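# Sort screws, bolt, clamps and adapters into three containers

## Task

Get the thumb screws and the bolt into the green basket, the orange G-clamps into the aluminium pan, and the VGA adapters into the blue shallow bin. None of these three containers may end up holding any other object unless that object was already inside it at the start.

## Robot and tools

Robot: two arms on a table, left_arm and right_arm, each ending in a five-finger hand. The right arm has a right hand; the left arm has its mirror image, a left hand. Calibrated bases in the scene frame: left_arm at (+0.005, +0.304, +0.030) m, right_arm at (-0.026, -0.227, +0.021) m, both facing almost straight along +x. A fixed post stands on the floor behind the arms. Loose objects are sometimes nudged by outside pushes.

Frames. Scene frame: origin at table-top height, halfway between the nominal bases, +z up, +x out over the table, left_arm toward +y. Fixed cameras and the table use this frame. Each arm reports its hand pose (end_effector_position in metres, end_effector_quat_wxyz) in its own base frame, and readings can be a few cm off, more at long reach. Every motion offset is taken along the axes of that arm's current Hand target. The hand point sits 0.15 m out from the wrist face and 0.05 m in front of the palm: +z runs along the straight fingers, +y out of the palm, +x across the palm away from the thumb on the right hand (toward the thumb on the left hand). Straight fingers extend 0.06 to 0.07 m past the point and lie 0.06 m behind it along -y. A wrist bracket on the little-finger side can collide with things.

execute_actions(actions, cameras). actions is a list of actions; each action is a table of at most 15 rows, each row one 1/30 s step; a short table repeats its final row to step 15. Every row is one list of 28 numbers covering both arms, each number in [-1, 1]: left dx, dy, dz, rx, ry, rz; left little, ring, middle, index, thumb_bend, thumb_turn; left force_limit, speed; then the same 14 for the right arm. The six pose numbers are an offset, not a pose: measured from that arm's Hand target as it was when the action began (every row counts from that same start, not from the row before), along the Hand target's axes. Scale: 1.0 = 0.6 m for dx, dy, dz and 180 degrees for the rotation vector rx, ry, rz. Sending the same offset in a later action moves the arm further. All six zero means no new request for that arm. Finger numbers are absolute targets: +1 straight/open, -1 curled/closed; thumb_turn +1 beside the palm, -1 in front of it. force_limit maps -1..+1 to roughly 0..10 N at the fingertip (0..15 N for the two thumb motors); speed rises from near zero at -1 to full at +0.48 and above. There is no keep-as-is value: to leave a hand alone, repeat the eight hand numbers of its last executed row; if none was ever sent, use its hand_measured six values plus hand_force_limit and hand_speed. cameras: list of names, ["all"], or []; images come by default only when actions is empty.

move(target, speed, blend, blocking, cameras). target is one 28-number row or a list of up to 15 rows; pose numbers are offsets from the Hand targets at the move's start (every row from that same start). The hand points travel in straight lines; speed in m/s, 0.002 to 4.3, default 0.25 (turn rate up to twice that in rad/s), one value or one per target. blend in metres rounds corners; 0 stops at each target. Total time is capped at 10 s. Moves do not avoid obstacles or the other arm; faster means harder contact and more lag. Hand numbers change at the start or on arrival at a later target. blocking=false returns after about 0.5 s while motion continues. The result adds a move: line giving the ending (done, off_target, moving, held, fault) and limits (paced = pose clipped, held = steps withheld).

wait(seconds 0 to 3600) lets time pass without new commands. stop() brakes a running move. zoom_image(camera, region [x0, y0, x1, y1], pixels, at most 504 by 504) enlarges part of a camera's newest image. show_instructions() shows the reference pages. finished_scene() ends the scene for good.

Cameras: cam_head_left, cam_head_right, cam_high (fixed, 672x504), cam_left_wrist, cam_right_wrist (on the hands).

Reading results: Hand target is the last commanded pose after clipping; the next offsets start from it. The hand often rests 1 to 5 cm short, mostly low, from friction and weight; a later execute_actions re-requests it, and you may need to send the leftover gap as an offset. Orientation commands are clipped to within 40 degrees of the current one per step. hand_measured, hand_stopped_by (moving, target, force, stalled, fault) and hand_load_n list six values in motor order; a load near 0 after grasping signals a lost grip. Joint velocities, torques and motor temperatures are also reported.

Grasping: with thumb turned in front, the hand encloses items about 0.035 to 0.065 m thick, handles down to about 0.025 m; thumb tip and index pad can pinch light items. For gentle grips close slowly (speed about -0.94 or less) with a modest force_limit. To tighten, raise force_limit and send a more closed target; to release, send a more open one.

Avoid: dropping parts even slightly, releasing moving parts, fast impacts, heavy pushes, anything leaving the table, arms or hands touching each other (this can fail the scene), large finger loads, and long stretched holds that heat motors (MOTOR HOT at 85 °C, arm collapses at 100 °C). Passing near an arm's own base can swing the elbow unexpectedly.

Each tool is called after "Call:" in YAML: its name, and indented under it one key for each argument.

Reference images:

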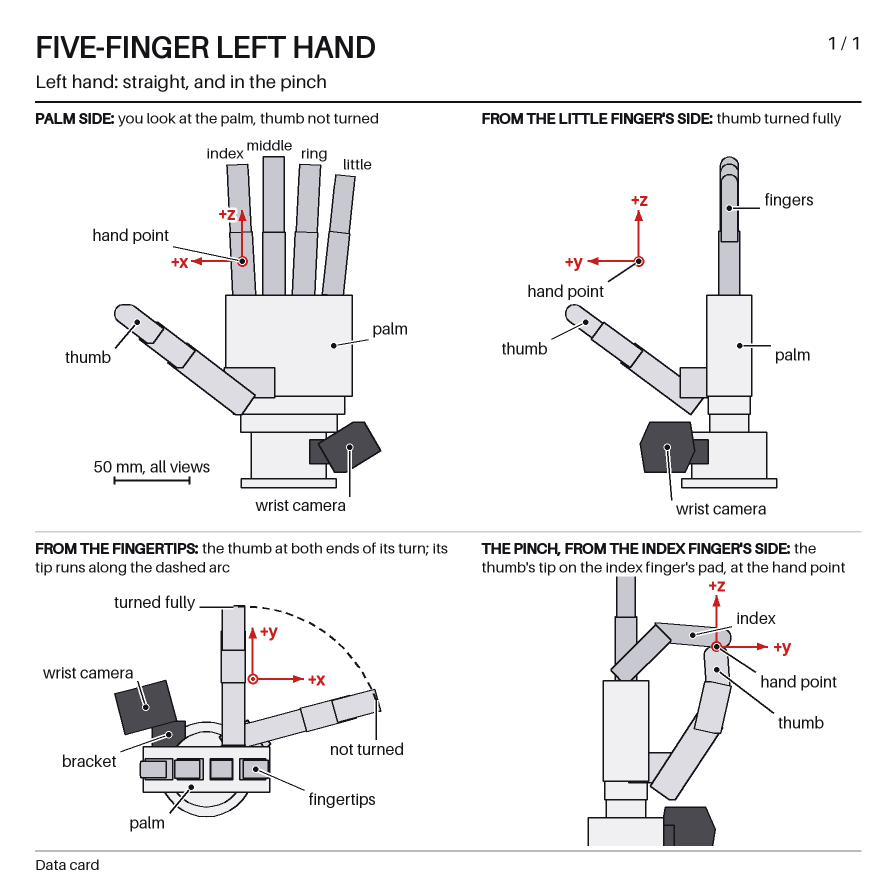

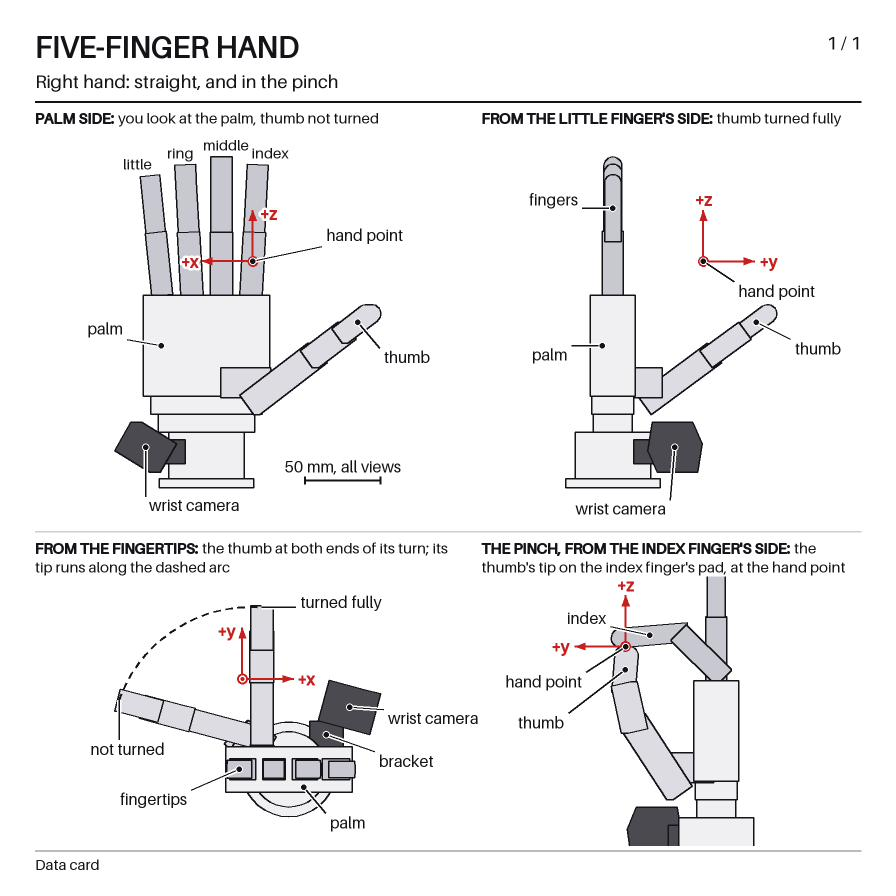

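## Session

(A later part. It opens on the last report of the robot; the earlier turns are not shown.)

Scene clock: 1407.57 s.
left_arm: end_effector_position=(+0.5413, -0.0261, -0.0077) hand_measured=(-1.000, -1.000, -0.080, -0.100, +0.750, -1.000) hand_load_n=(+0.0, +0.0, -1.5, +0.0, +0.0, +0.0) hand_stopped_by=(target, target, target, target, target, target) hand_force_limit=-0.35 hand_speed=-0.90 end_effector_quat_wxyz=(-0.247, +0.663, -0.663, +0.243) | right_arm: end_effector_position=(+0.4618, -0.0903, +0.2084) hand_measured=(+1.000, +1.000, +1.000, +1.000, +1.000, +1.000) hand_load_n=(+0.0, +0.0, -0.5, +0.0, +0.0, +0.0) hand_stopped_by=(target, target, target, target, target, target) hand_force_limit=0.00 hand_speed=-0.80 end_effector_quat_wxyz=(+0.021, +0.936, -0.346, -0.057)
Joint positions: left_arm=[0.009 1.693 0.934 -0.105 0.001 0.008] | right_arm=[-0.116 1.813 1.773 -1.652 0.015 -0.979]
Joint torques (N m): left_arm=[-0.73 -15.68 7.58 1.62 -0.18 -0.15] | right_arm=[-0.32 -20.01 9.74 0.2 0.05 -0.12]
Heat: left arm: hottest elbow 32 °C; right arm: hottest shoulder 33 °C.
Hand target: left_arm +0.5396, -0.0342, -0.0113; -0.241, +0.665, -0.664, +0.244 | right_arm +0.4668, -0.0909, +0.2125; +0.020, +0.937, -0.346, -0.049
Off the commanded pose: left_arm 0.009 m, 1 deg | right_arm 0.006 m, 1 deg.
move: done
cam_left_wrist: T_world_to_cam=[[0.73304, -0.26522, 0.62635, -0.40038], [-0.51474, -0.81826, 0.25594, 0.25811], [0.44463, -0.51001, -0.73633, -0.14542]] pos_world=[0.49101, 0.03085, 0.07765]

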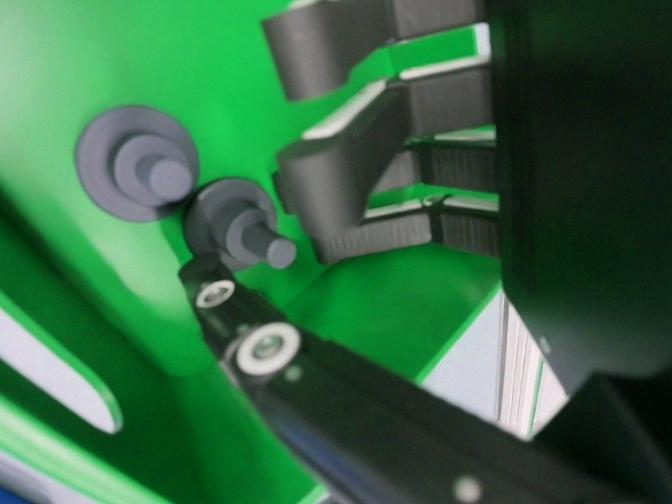

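Call:
move:
  target:
    - [0,-0.03,-0.036, 0,0,0, -1, -1, -0.08, -0.1, 0.85, -1, -0.4, -0.9, 0,0,0,0,0,0, 1, 1, 1, 1, 1, 1, 0, -0.8]
    - [0,-0.15,-0.1787, 0,0,0, -1, -1, -0.08, -0.1, 0.85, -1, -0.4, -0.9, 0,0,0,0,0,0, 1, 1, 1, 1, 1, 1, 0, -0.8]
    - [0.193,0.1607,-0.5077, 0.025,0.118,0.118, 1, 1, -0.1, -0.1, 1, -1, -0.4, -0.5, 0,0,0,0,0,0, 1, 1, 1, 1, 1, 1, 0, -0.8]
    - [0.3597,0.5012,-0.75, 0.0501,0.2362,0.2361, 1, 1, -0.1, -0.1, 1, -1, -0.4, -0.5, 0,0,0,0,0,0, 1, 1, 1, 1, 1, 1, 0, -0.8]
  speed: [0.04,0.12,0.2,0.2]
  blend: [0.01,0.02,0.05,0]
  cameras: ["all"]

Scene clock: 1491.90 s.
left_arm: end_effector_position=(+0.0213, -0.2495, +0.1419) hand_measured=(+1.000, +1.000, -0.100, -0.100, +1.000, -1.000) hand_load_n=(+0.0, +0.0, +0.0, +0.0, +0.0, +0.0) hand_stopped_by=(target, target, target, target, target, target) hand_force_limit=-0.40 hand_speed=-0.50 end_effector_quat_wxyz=(+0.112, -0.229, +0.876, -0.410) | right_arm: end_effector_position=(+0.4618, -0.0903, +0.2084) hand_measured=(+1.000, +1.000, +1.000, +1.000, +1.000, +1.000) hand_load_n=(+0.0, +0.0, +0.0, +0.0, +0.0, +0.0) hand_stopped_by=(target, target, target, target, target, target) hand_force_limit=0.00 hand_speed=-0.80 end_effector_quat_wxyz=(+0.021, +0.936, -0.346, -0.057)
Joint positions: left_arm=[-1.625 0.423 0.467 -0.824 -0.434 -0.383] | right_arm=[-0.116 1.813 1.773 -1.652 0.015 -0.979]
Joint torques (N m): left_arm=[-0.62 2.08 9.95 1.76 -0.43 -0.17] | right_arm=[0.03 -20.07 9.69 0.1 0.08 -0.17]
Heat: left arm: hottest elbow 31 °C; right arm: hottest shoulder 33 °C.
Hand target: left_arm +0.0199, -0.2498, +0.1397; +0.110, -0.234, +0.875, -0.410 | right_arm +0.4668, -0.0909, +0.2125; +0.020, +0.937, -0.346, -0.049
Off the commanded pose: left_arm 0.003 m, 1 deg | right_arm 0.006 m, 1 deg.
move: done; blend cut to 0 m at target 3
cam_left_wrist: T_world_to_cam=[[0.06893, -0.6687, 0.74033, -0.2749], [-0.98386, 0.0773, 0.16142, 0.01617], [-0.16516, -0.73951, -0.65257, 0.02587]] pos_world=[0.03913, -0.16594, 0.21779]

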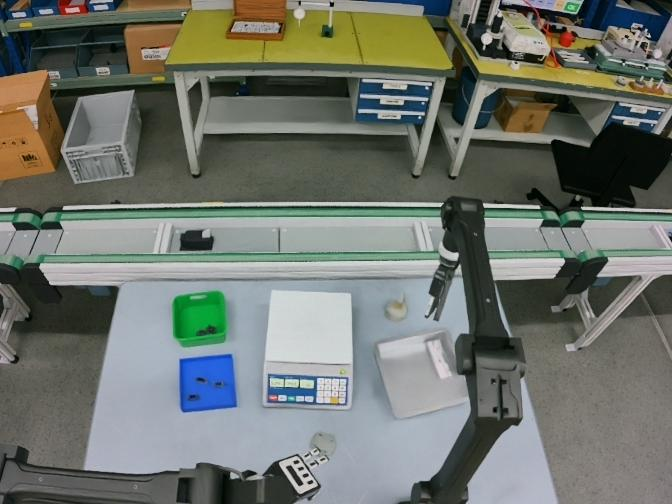

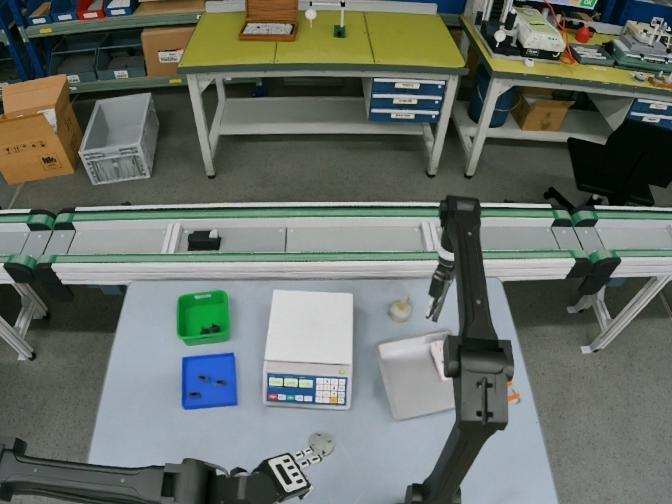

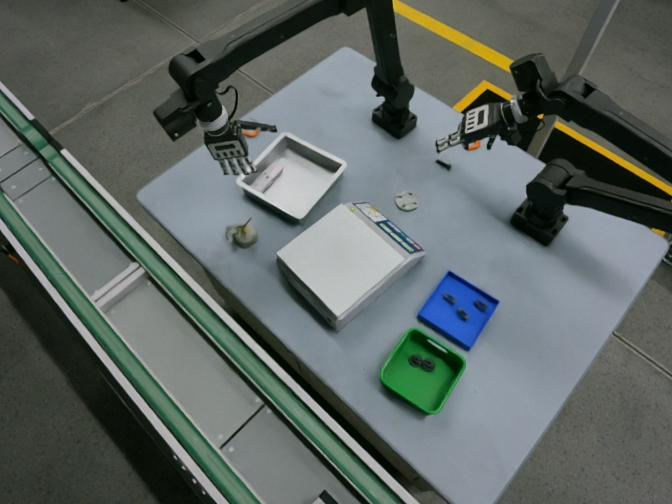

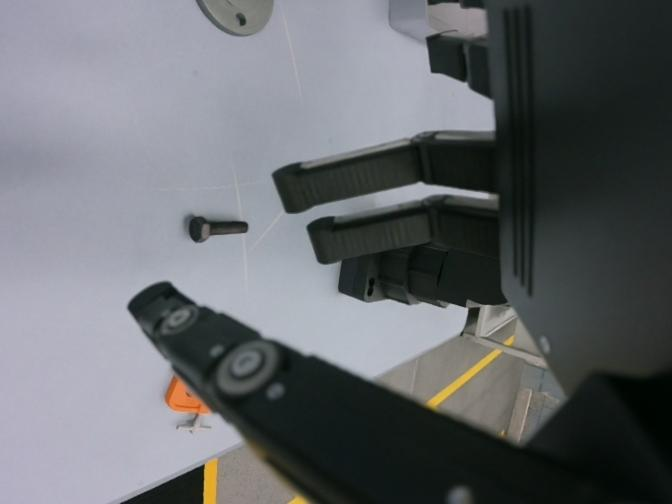

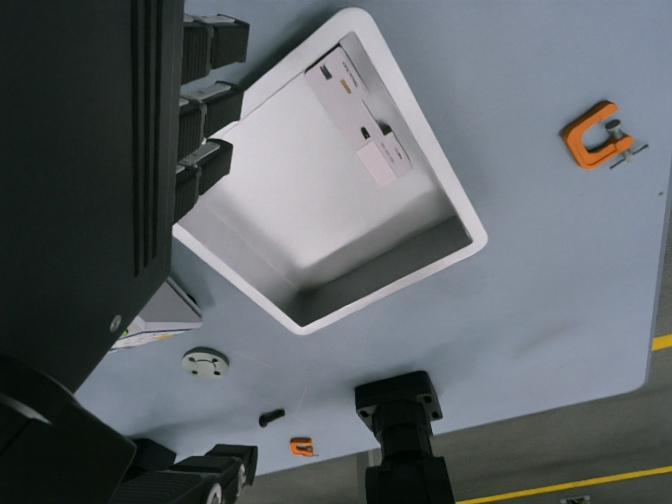

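Call:
move:
  target: [0.0758,0.0538,0.1695, 0,-0.1497,-0.1244, 1, 1, -0.2, -0.2, 0.6, -1, -0.4, -0.5, 0,0,0,0,0,0, 1, 1, 1, 1, 1, 1, 0, -0.8]
  speed: 0.12
  cameras: ["cam_left_wrist","cam_high"]

Scene clock: 1537.53 s.
left_arm: end_effector_position=(+0.0175, -0.3083, +0.0388) hand_measured=(+1.000, +1.000, -0.200, -0.200, +0.600, -1.000) hand_load_n=(+0.0, +0.0, +0.0, +0.0, +0.0, +0.0) hand_stopped_by=(target, target, target, target, target, target) hand_force_limit=-0.40 hand_speed=-0.50 end_effector_quat_wxyz=(+0.239, -0.483, +0.767, -0.348) | right_arm: end_effector_position=(+0.4618, -0.0903, +0.2084) hand_measured=(+1.000, +1.000, +1.000, +1.000, +1.000, +1.000) hand_load_n=(+0.0, +0.0, +0.0, +0.0, +0.0, +0.0) hand_stopped_by=(target, target, target, target, target, target) hand_force_limit=0.00 hand_speed=-0.80 end_effector_quat_wxyz=(+0.021, +0.936, -0.346, -0.057)
Joint positions: left_arm=[-1.859 1.143 0.531 -0.82 -0.863 -1.349] | right_arm=[-0.116 1.813 1.773 -1.652 0.015 -0.979]
Joint torques (N m): left_arm=[-1.14 -5.3 11.11 0.21 -0.78 -0.12] | right_arm=[0.09 -19.66 9.92 0.16 0.11 -0.13]
Heat: left arm: hottest elbow 34 °C; right arm: hottest shoulder 33 °C.
Hand target: left_arm +0.0092, -0.3223, +0.0497; +0.228, -0.487, +0.764, -0.357 | right_arm +0.4668, -0.0909, +0.2125; +0.020, +0.937, -0.346, -0.049
Off the commanded pose: left_arm 0.020 m, 2 deg | right_arm 0.006 m, 1 deg.
move: off_target (left_arm)
cam_left_wrist: T_world_to_cam=[[0.44421, -0.51936, 0.73003, -0.19778], [-0.84455, -0.5147, 0.14772, -0.15068], [0.29902, -0.68217, -0.66726, -0.0755]] pos_world=[-0.01683, -0.23178, 0.11627]
Images, in order (width x height): cam_high 672x504, cam_left_wrist 672x504.

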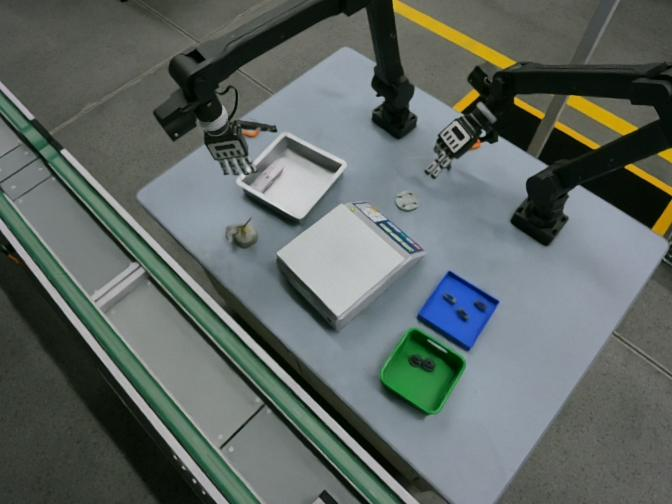

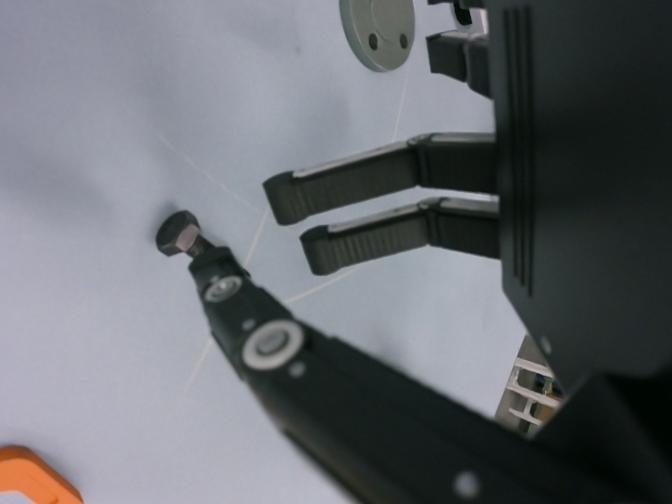

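Call:
move:
  target: [0.0073,0.0258,0.0212, 0,-0.0428,-0.0356, 1, 1, -0.2, -0.2, 0.6, -1, -0.4, -0.5, 0,0,0,0,0,0, 1, 1, 1, 1, 1, 1, 0, -0.8]
  speed: 0.12
  cameras: ["cam_left_wrist"]

Scene clock: 1555.60 s.
left_arm: end_effector_position=(+0.0157, -0.3133, +0.0225) hand_measured=(+1.000, +1.000, -0.200, -0.200, +0.600, -1.000) hand_load_n=(+0.0, +0.0, +0.0, +0.0, +0.0, +0.0) hand_stopped_by=(target, target, target, target, target, target) hand_force_limit=-0.40 hand_speed=-0.50 end_effector_quat_wxyz=(+0.268, -0.549, +0.720, -0.329) | right_arm: end_effector_position=(+0.4618, -0.0903, +0.2084) hand_measured=(+1.000, +1.000, +1.000, +1.000, +1.000, +1.000) hand_load_n=(+0.0, +0.0, +0.0, +0.0, +0.0, +0.0) hand_stopped_by=(target, target, target, target, target, target) hand_force_limit=0.00 hand_speed=-0.80 end_effector_quat_wxyz=(+0.021, +0.936, -0.346, -0.057)
Joint positions: left_arm=[-1.884 1.305 0.604 -0.962 -0.872 -1.659] | right_arm=[-0.116 1.813 1.773 -1.652 0.015 -0.979]
Joint torques (N m): left_arm=[-0.79 -6.42 9.85 -0.1 -0.81 -0.17] | right_arm=[0.21 -19.96 9.69 0.01 0.1 -0.15]
Heat: left arm: hottest elbow 33 °C; right arm: hottest shoulder 33 °C.
Hand target: left_arm +0.0072, -0.3262, +0.0298; +0.259, -0.551, +0.718, -0.336 | right_arm +0.4668, -0.0909, +0.2125; +0.020, +0.937, -0.346, -0.049
Off the commanded pose: left_arm 0.017 m, 1 deg | right_arm 0.006 m, 1 deg.
move: off_target (left_arm)
cam_left_wrist: T_world_to_cam=[[0.52563, -0.42939, 0.7344, -0.16079], [-0.74241, -0.65304, 0.14954, -0.19739], [0.41538, -0.62383, -0.66204, -0.07285]] pos_world=[-0.03177, -0.24339, 0.09937]

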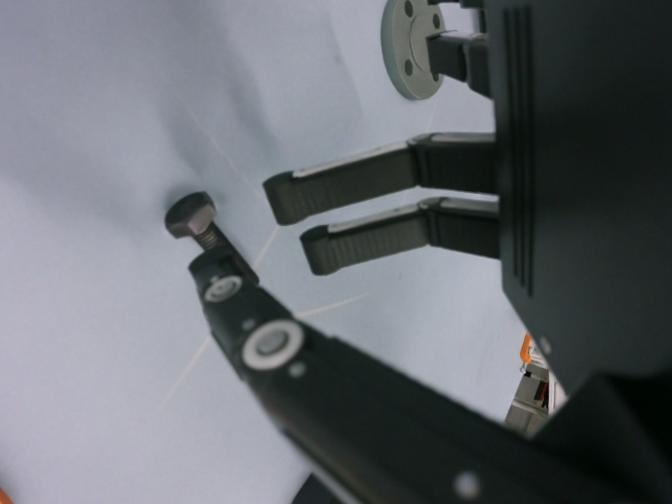

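Call:
move:
  target: [0.0097,0.0265,0.0255, 0,0,0, 1, 1, -0.2, -0.2, 0.6, -1, -0.4, -0.5, 0,0,0,0,0,0, 1, 1, 1, 1, 1, 1, 0, -0.8]
  speed: 0.1
  cameras: ["cam_left_wrist"]

Scene clock: 1575.80 s.
left_arm: end_effector_position=(+0.0132, -0.3209, +0.0038) hand_measured=(+1.000, +1.000, -0.200, -0.200, +0.600, -1.000) hand_load_n=(+0.0, +0.0, +0.0, +0.0, +0.0, +0.0) hand_stopped_by=(target, target, target, target, target, target) hand_force_limit=-0.40 hand_speed=-0.50 end_effector_quat_wxyz=(+0.269, -0.549, +0.720, -0.328) | right_arm: end_effector_position=(+0.4618, -0.0903, +0.2084) hand_measured=(+1.000, +1.000, +1.000, +1.000, +1.000, +1.000) hand_load_n=(+0.0, +0.0, +0.0, +0.0, +0.0, +0.0) hand_stopped_by=(target, target, target, target, target, target) hand_force_limit=0.00 hand_speed=-0.80 end_effector_quat_wxyz=(+0.021, +0.936, -0.346, -0.057)
Joint positions: left_arm=[-1.884 1.376 0.604 -0.896 -0.872 -1.66] | right_arm=[-0.116 1.813 1.773 -1.652 0.015 -0.979]
Joint torques (N m): left_arm=[-0.32 -8.29 8.21 0.68 -0.78 -0.04] | right_arm=[0.32 -19.72 9.83 0.03 0.11 -0.14]
Heat: left arm: hottest elbow 33 °C; right arm: hottest shoulder 33 °C.
Hand target: left_arm +0.0072, -0.3323, +0.0077; +0.259, -0.551, +0.718, -0.336 | right_arm +0.4668, -0.0909, +0.2125; +0.020, +0.937, -0.346, -0.049
Off the commanded pose: left_arm 0.013 m, 2 deg | right_arm 0.006 m, 1 deg.
move: off_target (left_arm)
cam_left_wrist: T_world_to_cam=[[0.52499, -0.43163, 0.73354, -0.14978], [-0.74225, -0.65392, 0.14644, -0.20174], [0.41647, -0.62135, -0.66368, -0.08821]] pos_world=[-0.03437, -0.25138, 0.08087]

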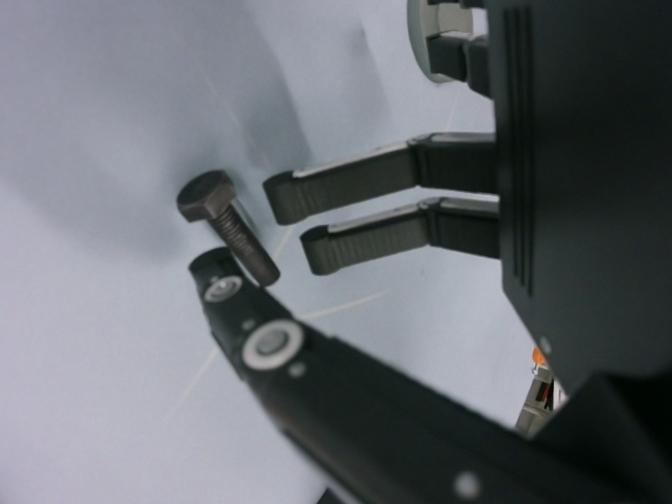

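Call:
move:
  target: [0.0048,0.029,0.026, 0,0,0, 1, 1, -0.14, -0.14, 0.55, -1, -0.4, -0.5, 0,0,0,0,0,0, 1, 1, 1, 1, 1, 1, 0, -0.8]
  speed: 0.06
  cameras: ["cam_left_wrist"]

Call:
zoom_image:
  camera: "cam_left_wrist"
  region: [120, 120, 400, 360]

Scene clock: 1597.47 s.
left_arm: end_effector_position=(+0.0096, -0.3334, -0.0127) hand_measured=(+1.000, +1.000, -0.140, -0.140, +0.550, -1.000) hand_load_n=(+0.0, +0.0, -0.5, +0.0, +0.0, +0.0) hand_stopped_by=(target, target, target, target, target, target) hand_force_limit=-0.40 hand_speed=-0.50 end_effector_quat_wxyz=(+0.261, -0.553, +0.717, -0.335) | right_arm: end_effector_position=(+0.4618, -0.0903, +0.2084) hand_measured=(+1.000, +1.000, +1.000, +1.000, +1.000, +1.000) hand_load_n=(+0.0, +0.0, +0.0, +0.0, +0.0, +0.0) hand_stopped_by=(target, target, target, target, target, target) hand_force_limit=0.00 hand_speed=-0.80 end_effector_quat_wxyz=(+0.021, +0.936, -0.346, -0.057)
Joint positions: left_arm=[-1.884 1.439 0.604 -0.807 -0.875 -1.66] | right_arm=[-0.116 1.813 1.773 -1.652 0.015 -0.979]
Joint torques (N m): left_arm=[0.09 -8.06 6.2 0.75 -0.73 0.06] | right_arm=[0.26 -19.49 9.73 0.14 0.09 -0.13]
Heat: left arm: hottest elbow 32 °C; right arm: hottest shoulder 33 °C.
Hand target: left_arm +0.0073, -0.3353, -0.0156; +0.259, -0.551, +0.718, -0.336 | right_arm +0.4668, -0.0909, +0.2125; +0.020, +0.937, -0.346, -0.049
Off the commanded pose: left_arm 0.004 m, 0 deg | right_arm 0.006 m, 1 deg.
move: done
cam_left_wrist: T_world_to_cam=[[0.52857, -0.41405, 0.74107, -0.13524], [-0.74164, -0.64997, 0.16582, -0.2086], [0.41302, -0.63726, -0.65063, -0.11053]] pos_world=[-0.03757, -0.26201, 0.0629]

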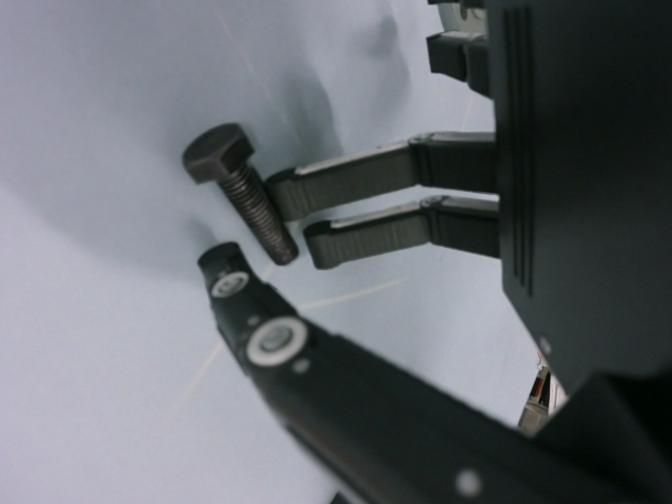

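Scaled by 1.800.

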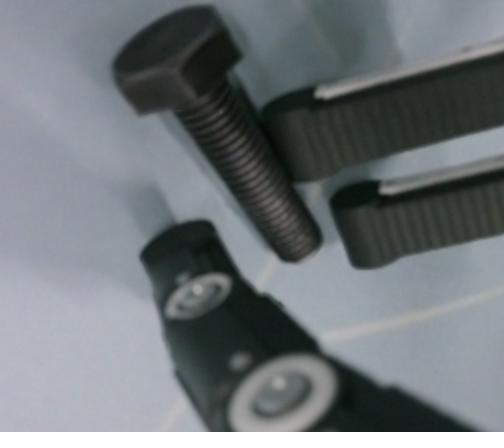

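Call:
move:
  target: [-0.018,0,0, 0,0,0, 1, 1, -0.14, -0.14, 0.55, -1, -0.4, -0.5, 0,0,0,0,0,0, 1, 1, 1, 1, 1, 1, 0, -0.8]
  speed: 0.06
  cameras: ["cam_left_wrist"]

Call:
zoom_image:
  camera: "cam_left_wrist"
  region: [120, 120, 400, 360]

Scene clock: 1609.83 s.
left_arm: end_effector_position=(+0.0114, -0.3283, -0.0128) hand_measured=(+1.000, +1.000, -0.140, -0.140, +0.550, -1.000) hand_load_n=(+0.0, +0.0, -0.5, +0.0, +0.0, +0.0) hand_stopped_by=(target, target, target, target, target, target) hand_force_limit=-0.40 hand_speed=-0.50 end_effector_quat_wxyz=(+0.259, -0.553, +0.717, -0.336) | right_arm: end_effector_position=(+0.4618, -0.0903, +0.2084) hand_measured=(+1.000, +1.000, +1.000, +1.000, +1.000, +1.000) hand_load_n=(+0.0, +0.0, +0.0, +0.0, +0.0, +0.0) hand_stopped_by=(target, target, target, target, target, target) hand_force_limit=0.00 hand_speed=-0.80 end_effector_quat_wxyz=(+0.021, +0.936, -0.346, -0.057)
Joint positions: left_arm=[-1.884 1.424 0.587 -0.802 -0.876 -1.66] | right_arm=[-0.116 1.813 1.773 -1.652 0.015 -0.979]
Joint torques (N m): left_arm=[0.26 -9.23 5.03 0.43 -0.7 0.01] | right_arm=[-0.56 -19.72 9.91 0.21 0.02 -0.11]
Heat: left arm: hottest elbow 32 °C; right arm: hottest shoulder 33 °C.
Hand target: left_arm +0.0101, -0.3246, -0.0157; +0.259, -0.551, +0.718, -0.336 | right_arm +0.4668, -0.0909, +0.2125; +0.020, +0.937, -0.346, -0.049
Off the commanded pose: left_arm 0.005 m, 0 deg | right_arm 0.006 m, 1 deg.
move: done
cam_left_wrist: T_world_to_cam=[[0.52887, -0.41121, 0.74243, -0.13302], [-0.7416, -0.64929, 0.16866, -0.20355], [0.4127, -0.63979, -0.64834, -0.10887]] pos_world=[-0.03567, -0.25652, 0.0625]

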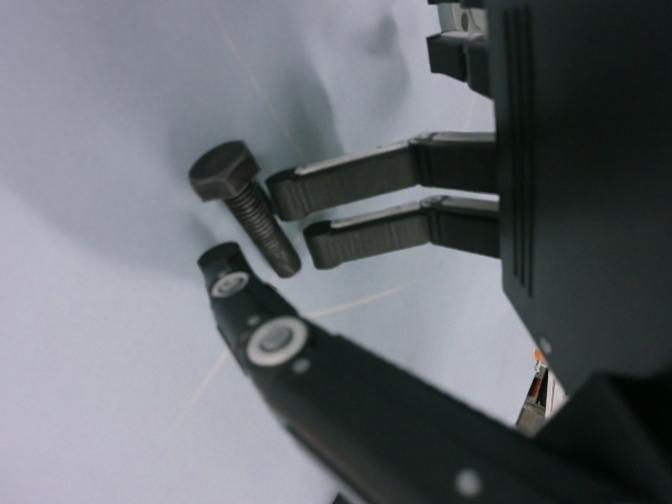

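Scaled by 1.800.

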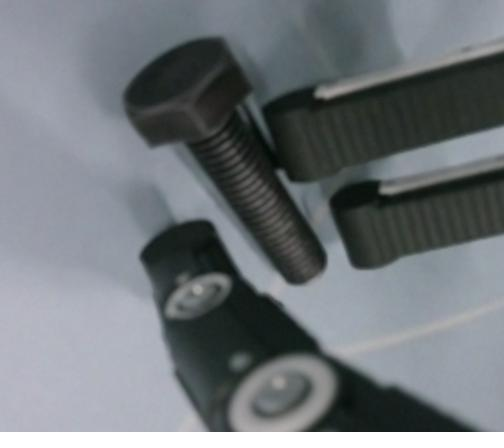

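Call:
move:
  target:
    - [0,0.009,0.0075, 0,0,0, 1, 1, -0.25, -0.25, 0.35, -1, -0.4, -0.9, 0,0,0,0,0,0, 1, 1, 1, 1, 1, 1, 0, -0.8]
    - [0,0.009,0.0075, 0,0,0, 1, 1, -0.5, -0.5, 0.2, -1, -0.4, -0.92, 0,0,0,0,0,0, 1, 1, 1, 1, 1, 1, 0, -0.8]
  speed: 0.04
  cameras: ["cam_left_wrist"]

Call:
zoom_image:
  camera: "cam_left_wrist"
  region: [120, 120, 400, 360]

Scene clock: 1620.93 s.
left_arm: end_effector_position=(+0.0116, -0.3283, -0.0159) hand_measured=(+1.000, +1.000, -0.256, -0.500, +0.420, -1.000) hand_load_n=(+0.0, +0.0, +3.5, +0.0, +5.0, +0.0) hand_stopped_by=(target, target, force, target, force, target) hand_force_limit=-0.40 hand_speed=-0.92 end_effector_quat_wxyz=(+0.256, -0.555, +0.715, -0.339) | right_arm: end_effector_position=(+0.4618, -0.0903, +0.2084) hand_measured=(+1.000, +1.000, +1.000, +1.000, +1.000, +1.000) hand_load_n=(+0.0, +0.0, +0.0, +0.0, +0.0, +0.0) hand_stopped_by=(target, target, target, target, target, target) hand_force_limit=0.00 hand_speed=-0.80 end_effector_quat_wxyz=(+0.021, +0.936, -0.346, -0.057)
Joint positions: left_arm=[-1.884 1.428 0.578 -0.78 -0.877 -1.66] | right_arm=[-0.116 1.813 1.773 -1.652 0.015 -0.979]
Joint torques (N m): left_arm=[0.15 -7 5.41 0.66 -0.63 -0.01] | right_arm=[0.79 -19.72 9.83 0.02 0.08 -0.11]
Heat: left arm: hottest elbow 31 °C; right arm: hottest shoulder 33 °C.
Hand target: left_arm +0.0101, -0.3247, -0.0227; +0.259, -0.551, +0.718, -0.336 | right_arm +0.4668, -0.0909, +0.2125; +0.020, +0.937, -0.346, -0.049
Off the commanded pose: left_arm 0.008 m, 1 deg | right_arm 0.006 m, 1 deg.
move: done
cam_left_wrist: T_world_to_cam=[[0.53014, -0.40452, 0.7452, -0.12868], [-0.74134, -0.64769, 0.17581, -0.20235], [0.41154, -0.64565, -0.64325, -0.11279]] pos_world=[-0.03538, -0.25593, 0.05891]

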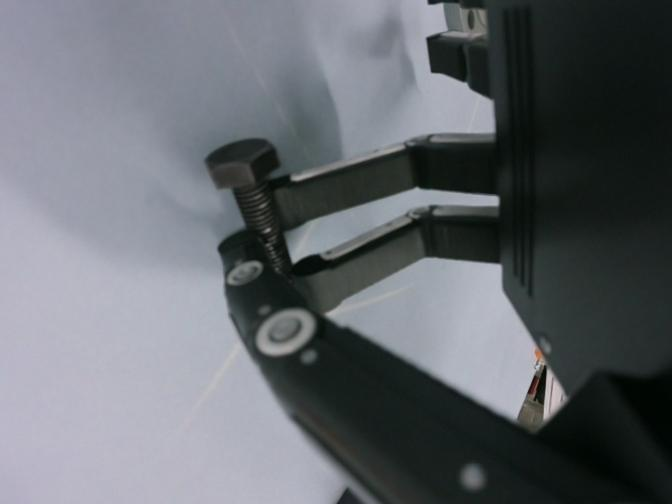

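Scaled by 1.800.

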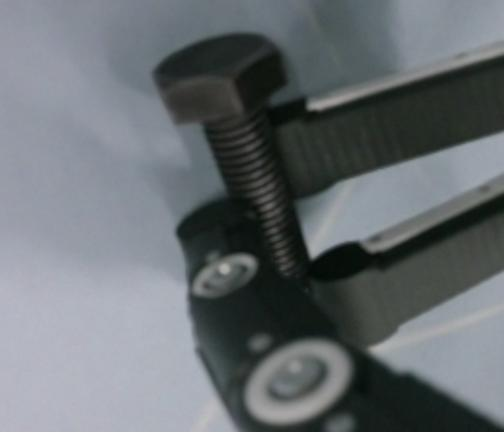

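Call:
move:
  target:
    - [0,0,0, 0,0,0, 1, 1, -0.55, -0.35, 0.15, -1, -0.1, -0.92, 0,0,0,0,0,0, 1, 1, 1, 1, 1, 1, 0, -0.8]
    - [0,-0.045,-0.0375, 0,0,0, 1, 1, -0.55, -0.35, 0.15, -1, -0.1, -0.92, 0,0,0,0,0,0, 1, 1, 1, 1, 1, 1, 0, -0.8]
  speed: 0.03
  cameras: ["cam_left_wrist"]

Call:
zoom_image:
  camera: "cam_left_wrist"
  region: [120, 120, 400, 360]

Scene clock: 1633.47 s.
left_arm: end_effector_position=(+0.0167, -0.3123, +0.0029) hand_measured=(+1.000, +1.000, -0.262, -0.350, +0.408, -1.000) hand_load_n=(+0.0, +0.0, +6.5, +0.0, +6.0, +0.0) hand_stopped_by=(target, target, force, target, force, target) hand_force_limit=-0.10 hand_speed=-0.92 end_effector_quat_wxyz=(+0.270, -0.548, +0.720, -0.330) | right_arm: end_effector_position=(+0.4618, -0.0903, +0.2084) hand_measured=(+1.000, +1.000, +1.000, +1.000, +1.000, +1.000) hand_load_n=(+0.0, +0.0, +0.0, +0.0, +0.0, +0.0) hand_stopped_by=(target, target, target, target, target, target) hand_force_limit=0.00 hand_speed=-0.80 end_effector_quat_wxyz=(+0.021, +0.936, -0.346, -0.057)
Joint positions: left_arm=[-1.884 1.353 0.578 -0.89 -0.876 -1.66] | right_arm=[-0.116 1.813 1.773 -1.652 0.015 -0.979]
Joint torques (N m): left_arm=[-0.5 -7.94 9.1 -0.1 -0.65 0] | right_arm=[-0.09 -20.01 9.74 0.14 0.1 -0.12]
Heat: left arm: hottest elbow 31 °C; right arm: hottest shoulder 33 °C.
Hand target: left_arm +0.0101, -0.3248, +0.0125; +0.259, -0.551, +0.718, -0.336 | right_arm +0.4668, -0.0909, +0.2125; +0.020, +0.937, -0.346, -0.049
Off the commanded pose: left_arm 0.017 m, 2 deg | right_arm 0.006 m, 1 deg.
move: off_target (left_arm)
cam_left_wrist: T_world_to_cam=[[0.52216, -0.43005, 0.73648, -0.14673], [-0.74303, -0.65328, 0.14534, -0.19307], [0.41863, -0.62312, -0.66066, -0.08546]] pos_world=[-0.03106, -0.24249, 0.07967]

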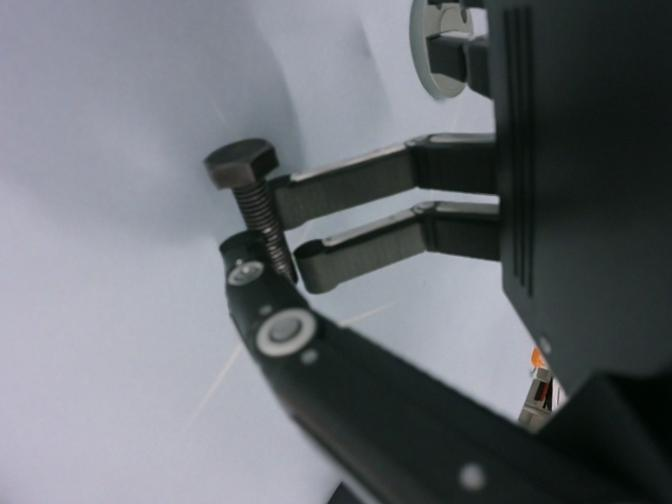

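Scaled by 1.800.

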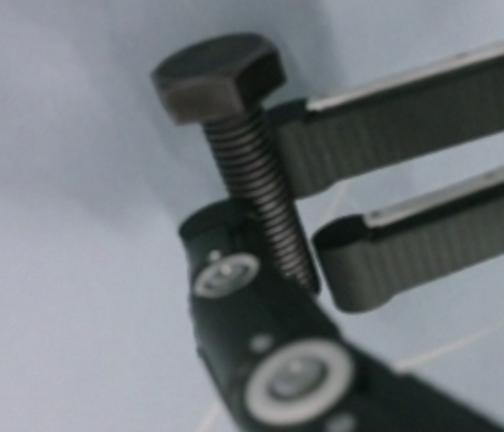

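Call:
move:
  target:
    - [0,-0.1797,-0.1493, 0,0,0, 1, 1, -0.55, -0.35, 0.15, -1, -0.1, -0.92, 0,0,0,0,0,0, 1, 1, 1, 1, 1, 1, 0, -0.8]
    - [-0.3775,-0.4242,0.0997, -0.027,0.0593,0.0588, 1, 1, -0.55, -0.35, 0.15, -1, -0.1, -0.92, 0,0,0,0,0,0, 1, 1, 1, 1, 1, 1, 0, -0.8]
    - [-0.7645,-0.5752,0.4122, -0.0543,0.1186,0.1175, -1, -1, -0.55, -0.35, 0.15, -1, -0.1, -0.5, 0,0,0,0,0,0, 1, 1, 1, 1, 1, 1, 0, -0.8]
  speed: 0.15
  blend: [0.03,0.06,0]
  cameras: ["cam_left_wrist","cam_high","cam_head_left"]

Scene clock: 1695.93 s.
left_arm: end_effector_position=(+0.5126, +0.0048, +0.1093) hand_measured=(-1.000, -1.000, -0.262, -0.350, +0.408, -1.000) hand_load_n=(+0.0, +0.0, +4.0, +0.0, +4.0, +0.0) hand_stopped_by=(target, target, force, target, force, target) hand_force_limit=-0.10 hand_speed=-0.50 end_effector_quat_wxyz=(+0.120, -0.365, +0.867, -0.316) | right_arm: end_effector_position=(+0.4618, -0.0903, +0.2084) hand_measured=(+1.000, +1.000, +1.000, +1.000, +1.000, +1.000) hand_load_n=(+0.0, +0.0, +0.0, +0.0, +0.0, +0.0) hand_stopped_by=(target, target, target, target, target, target) hand_force_limit=0.00 hand_speed=-0.80 end_effector_quat_wxyz=(+0.021, +0.936, -0.346, -0.057)
Joint positions: left_arm=[0.173 1.61 1.229 -0.761 0.558 0.822] | right_arm=[-0.116 1.813 1.773 -1.652 0.015 -0.979]
Joint torques (N m): left_arm=[1.73 -15.79 12.82 0.66 0.43 0.19] | right_arm=[0.38 -19.78 9.73 0.03 0.12 -0.14]
Heat: left arm: hottest elbow 34 °C; right arm: hottest shoulder 33 °C.
Hand target: left_arm +0.5254, +0.0122, +0.1197; +0.131, -0.360, +0.868, -0.317 | right_arm +0.4668, -0.0909, +0.2125; +0.020, +0.937, -0.346, -0.049
Off the commanded pose: left_arm 0.018 m, 1 deg | right_arm 0.006 m, 1 deg.
move: off_target (left_arm); target 3's new numbers were sent with left_arm's hand 0.018 m and 2 deg from that target
cam_left_wrist: T_world_to_cam=[[0.35203, -0.70161, 0.61953, -0.24627], [-0.93344, -0.21435, 0.28765, 0.44698], [-0.06903, -0.67955, -0.73037, 0.23262]] pos_world=[0.51998, 0.0811, 0.1939]
Images, in order (width x height): cam_head_left 672x504, cam_high 672x504, cam_left_wrist 672x504.

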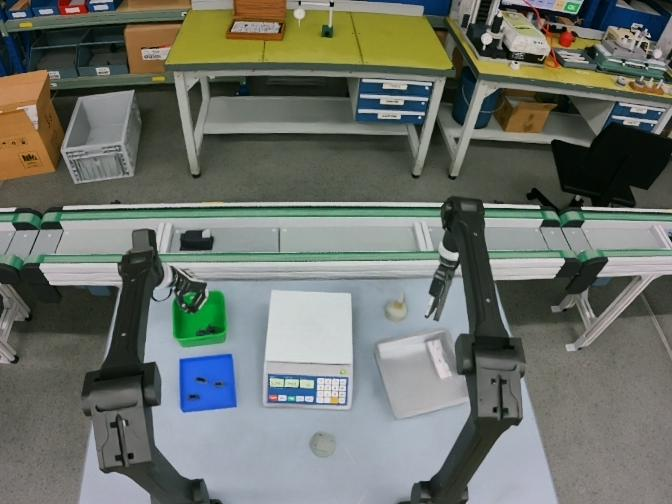

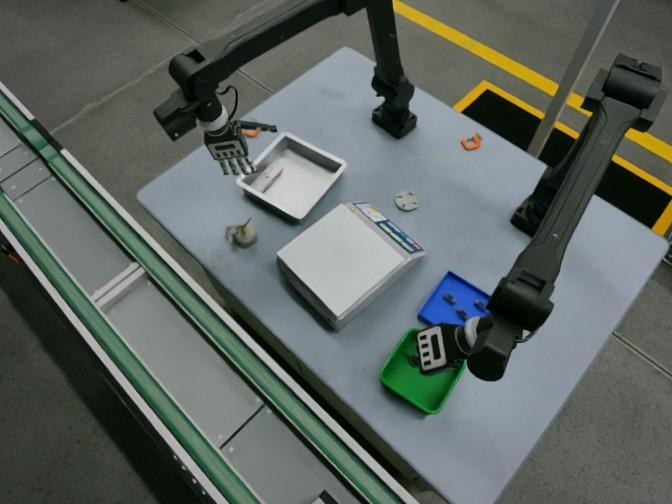

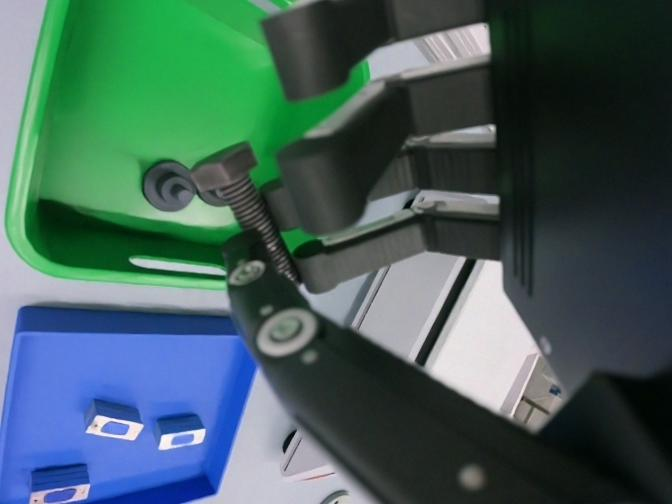

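Call:
move:
  target: [-0.0177,0.0795,0.0857, 0,0,0, -1, -1, -0.55, -0.35, 0.15, -1, -0.1, -0.5, 0,0,0,0,0,0, 1, 1, 1, 1, 1, 1, 0, -0.8]
  speed: 0.1
  cameras: ["cam_left_wrist"]

Scene clock: 1712.63 s.
left_arm: end_effector_position=(+0.5293, +0.0143, +0.0561) hand_measured=(-1.000, -1.000, -0.262, -0.350, +0.408, -1.000) hand_load_n=(+0.0, +0.0, +4.0, +0.0, +4.5, +0.0) hand_stopped_by=(target, target, force, target, force, target) hand_force_limit=-0.10 hand_speed=-0.50 end_effector_quat_wxyz=(+0.128, -0.361, +0.867, -0.318) | right_arm: end_effector_position=(+0.4618, -0.0903, +0.2084) hand_measured=(+1.000, +1.000, +1.000, +1.000, +1.000, +1.000) hand_load_n=(+0.0, +0.0, +0.0, +0.0, +0.0, +0.0) hand_stopped_by=(target, target, target, target, target, target) hand_force_limit=0.00 hand_speed=-0.80 end_effector_quat_wxyz=(+0.021, +0.936, -0.346, -0.057)
Joint positions: left_arm=[0.186 1.706 1.196 -0.624 0.565 0.84] | right_arm=[-0.116 1.813 1.773 -1.652 0.015 -0.979]
Joint torques (N m): left_arm=[1.08 -16.5 8.28 1.76 0.4 0.18] | right_arm=[0.26 -19.96 9.7 0.25 0.07 -0.15]
Heat: left arm: hottest elbow 36 °C; right arm: hottest shoulder 33 °C.
Hand target: left_arm +0.5306, +0.0221, +0.0496; +0.131, -0.360, +0.868, -0.317 | right_arm +0.4668, -0.0909, +0.2125; +0.020, +0.937, -0.346, -0.049
Off the commanded pose: left_arm 0.010 m, 0 deg | right_arm 0.006 m, 1 deg.
move: done
cam_left_wrist: T_world_to_cam=[[0.33838, -0.70469, 0.62363, -0.20553], [-0.9392, -0.21183, 0.27024, 0.48395], [-0.05833, -0.67716, -0.73352, 0.19587]] pos_world=[0.5355, 0.09031, 0.14107]

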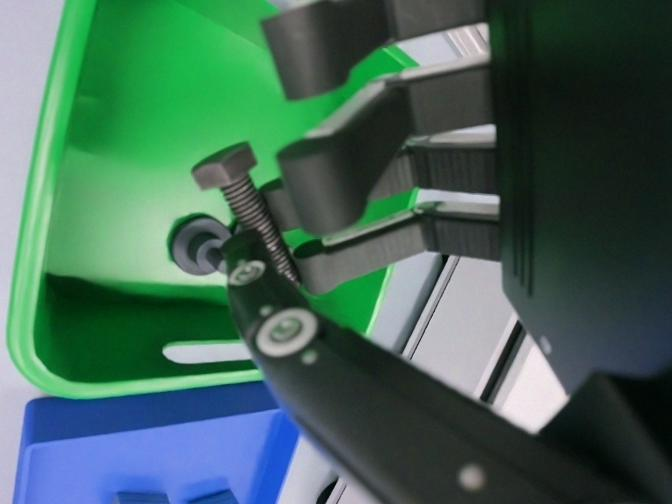

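Call:
move:
  target: [0,0.0523,0.0477, 0,0,0, -1, -1, -0.55, -0.35, 0.15, -1, -0.1, -0.5, 0,0,0,0,0,0, 1, 1, 1, 1, 1, 1, 0, -0.8]
  speed: 0.08
  cameras: ["cam_left_wrist","cam_high"]

Scene clock: 1722.57 s.
left_arm: end_effector_position=(+0.5260, +0.0181, +0.0143) hand_measured=(-1.000, -1.000, -0.262, -0.350, +0.408, -1.000) hand_load_n=(+0.0, +0.0, +4.0, +0.0, +4.0, +0.0) hand_stopped_by=(target, target, force, target, force, target) hand_force_limit=-0.10 hand_speed=-0.50 end_effector_quat_wxyz=(+0.128, -0.360, +0.868, -0.318) | right_arm: end_effector_position=(+0.4618, -0.0903, +0.2084) hand_measured=(+1.000, +1.000, +1.000, +1.000, +1.000, +1.000) hand_load_n=(+0.0, +0.0, +0.0, +0.0, +0.0, +0.0) hand_stopped_by=(target, target, target, target, target, target) hand_force_limit=0.00 hand_speed=-0.80 end_effector_quat_wxyz=(+0.021, +0.936, -0.346, -0.057)
Joint positions: left_arm=[0.195 1.76 1.143 -0.521 0.569 0.85] | right_arm=[-0.116 1.813 1.773 -1.652 0.015 -0.979]
Joint torques (N m): left_arm=[1.73 -16.32 7.76 1.65 0.36 0.19] | right_arm=[0.21 -19.78 9.7 0.28 0.08 -0.12]
Heat: left arm: hottest elbow 35 °C; right arm: hottest shoulder 33 °C.
Hand target: left_arm +0.5267, +0.0260, +0.0075; +0.131, -0.360, +0.868, -0.317 | right_arm +0.4668, -0.0909, +0.2125; +0.020, +0.937, -0.346, -0.049
Off the commanded pose: left_arm 0.010 m, 0 deg | right_arm 0.006 m, 1 deg.
move: done
cam_left_wrist: T_world_to_cam=[[0.33767, -0.70494, 0.62373, -0.17525], [-0.93947, -0.21148, 0.26959, 0.49303], [-0.05814, -0.677, -0.73368, 0.16748]] pos_world=[0.5321, 0.09411, 0.09927]
Images, in order (width x height): cam_high 672x504, cam_left_wrist 672x504.

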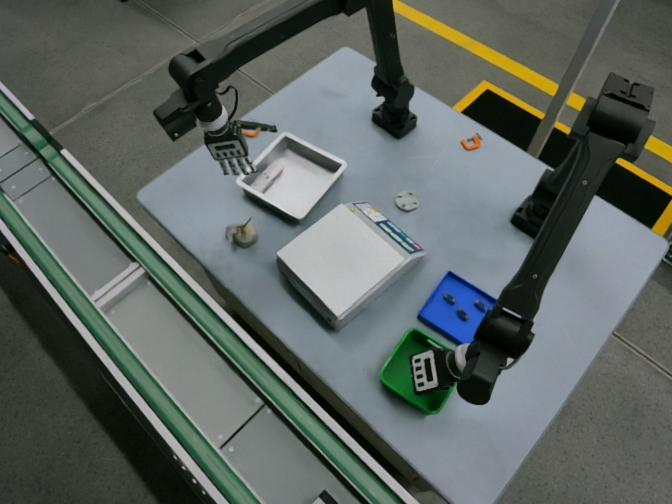

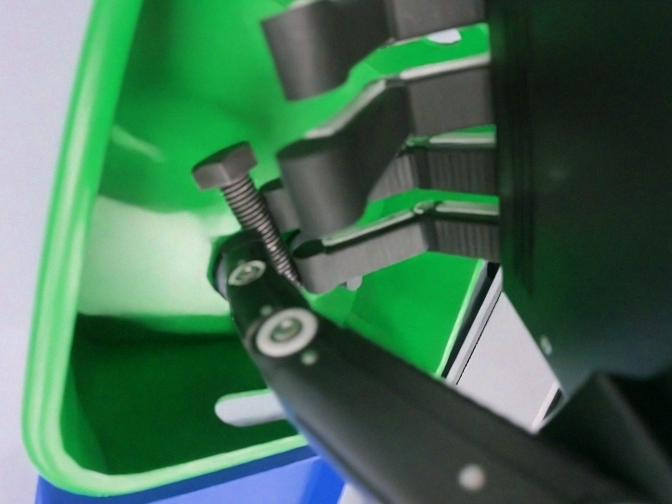

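Call:
move:
  target: [-0.0059,0.0223,0.0248, 0,0,0, -1, -1, -0.55, -0.25, 0.15, -1, -0.1, -0.8, 0,0,0,0,0,0, 1, 1, 1, 1, 1, 1, 0, -0.8]
  speed: 0.05
  cameras: ["cam_left_wrist"]

Scene clock: 1745.90 s.
left_arm: end_effector_position=(+0.5294, +0.0212, -0.0036) hand_measured=(-1.000, -1.000, -0.262, -0.250, +0.408, -1.000) hand_load_n=(+0.0, +0.0, +4.0, +0.0, +4.0, +0.0) hand_stopped_by=(target, target, force, target, force, target) hand_force_limit=-0.10 hand_speed=-0.80 end_effector_quat_wxyz=(+0.130, -0.359, +0.867, -0.318) | right_arm: end_effector_position=(+0.4618, -0.0903, +0.2084) hand_measured=(+1.000, +1.000, +1.000, +1.000, +1.000, +1.000) hand_load_n=(+0.5, +0.0, +0.0, +0.0, +0.0, +0.0) hand_stopped_by=(target, target, target, target, target, target) hand_force_limit=0.00 hand_speed=-0.80 end_effector_quat_wxyz=(+0.021, +0.936, -0.346, -0.057)
Joint positions: left_arm=[0.199 1.795 1.136 -0.477 0.571 0.855] | right_arm=[-0.116 1.813 1.773 -1.652 0.015 -0.979]
Joint torques (N m): left_arm=[1.55 -17.14 7.42 1.55 0.4 0.17] | right_arm=[0.15 -19.84 9.72 0.05 0.08 -0.17]
Heat: left arm: hottest elbow 33 °C; right arm: hottest shoulder 34 °C.
Hand target: left_arm +0.5288, +0.0291, -0.0125; +0.132, -0.360, +0.868, -0.317 | right_arm +0.4668, -0.0909, +0.2125; +0.020, +0.937, -0.346, -0.049
Off the commanded pose: left_arm 0.012 m, 0 deg | right_arm 0.006 m, 1 deg.
move: off_target (left_arm)
cam_left_wrist: T_world_to_cam=[[0.33476, -0.70566, 0.62448, -0.16154], [-0.94069, -0.21145, 0.26532, 0.50226], [-0.05518, -0.67626, -0.73459, 0.15512]] pos_world=[0.5351, 0.09711, 0.08156]

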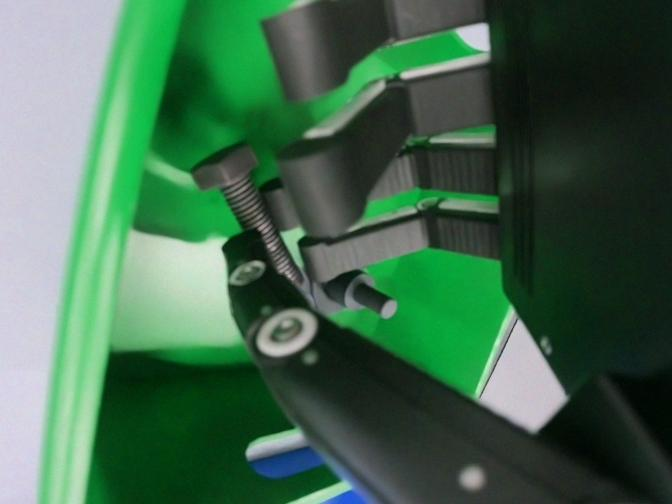

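Call:
move:
  target: [0,0.0107,0.0128, 0,0,0, -1, -1, -0.55, -0.25, 0.15, -1, -0.1, -0.8, 0,0,0,0,0,0, 1, 1, 1, 1, 1, 1, 0, -0.8]
  speed: 0.05
  cameras: ["cam_left_wrist"]

Scene clock: 1750.90 s.
left_arm: end_effector_position=(+0.5308, +0.0213, -0.0107) hand_measured=(-1.000, -1.000, -0.262, -0.250, +0.408, -1.000) hand_load_n=(+0.0, +0.0, +3.5, +0.0, +4.0, +0.0) hand_stopped_by=(target, target, force, target, force, target) hand_force_limit=-0.10 hand_speed=-0.80 end_effector_quat_wxyz=(+0.132, -0.358, +0.867, -0.319) | right_arm: end_effector_position=(+0.4618, -0.0903, +0.2084) hand_measured=(+1.000, +1.000, +1.000, +1.000, +1.000, +1.000) hand_load_n=(+0.0, -0.5, +0.0, +0.0, +0.0, +0.0) hand_stopped_by=(target, target, target, target, target, target) hand_force_limit=0.00 hand_speed=-0.80 end_effector_quat_wxyz=(+0.021, +0.936, -0.346, -0.057)
Joint positions: left_arm=[0.199 1.808 1.13 -0.453 0.571 0.855] | right_arm=[-0.116 1.813 1.773 -1.652 0.015 -0.979]
Joint torques (N m): left_arm=[1.79 -16.21 7.53 1.68 0.38 0.24] | right_arm=[0.5 -20.37 9.92 0.14 0.13 -0.15]
Heat: left arm: hottest elbow 33 °C; right arm: hottest shoulder 34 °C.
Hand target: left_arm +0.5288, +0.0289, -0.0225; +0.131, -0.360, +0.868, -0.317 | right_arm +0.4668, -0.0909, +0.2125; +0.020, +0.937, -0.346, -0.049
Off the commanded pose: left_arm 0.014 m, 0 deg | right_arm 0.006 m, 1 deg.
move: off_target (left_arm)
cam_left_wrist: T_world_to_cam=[[0.33095, -0.70605, 0.62608, -0.1554], [-0.94226, -0.2113, 0.25979, 0.50635], [-0.05114, -0.67591, -0.73521, 0.14786]] pos_world=[0.53611, 0.09721, 0.07445]

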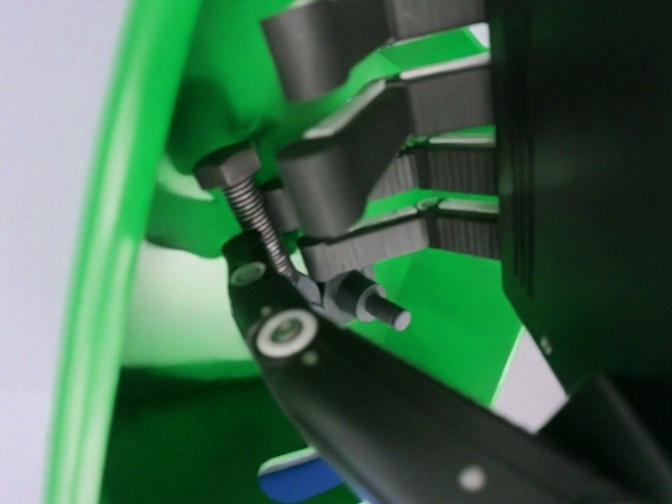

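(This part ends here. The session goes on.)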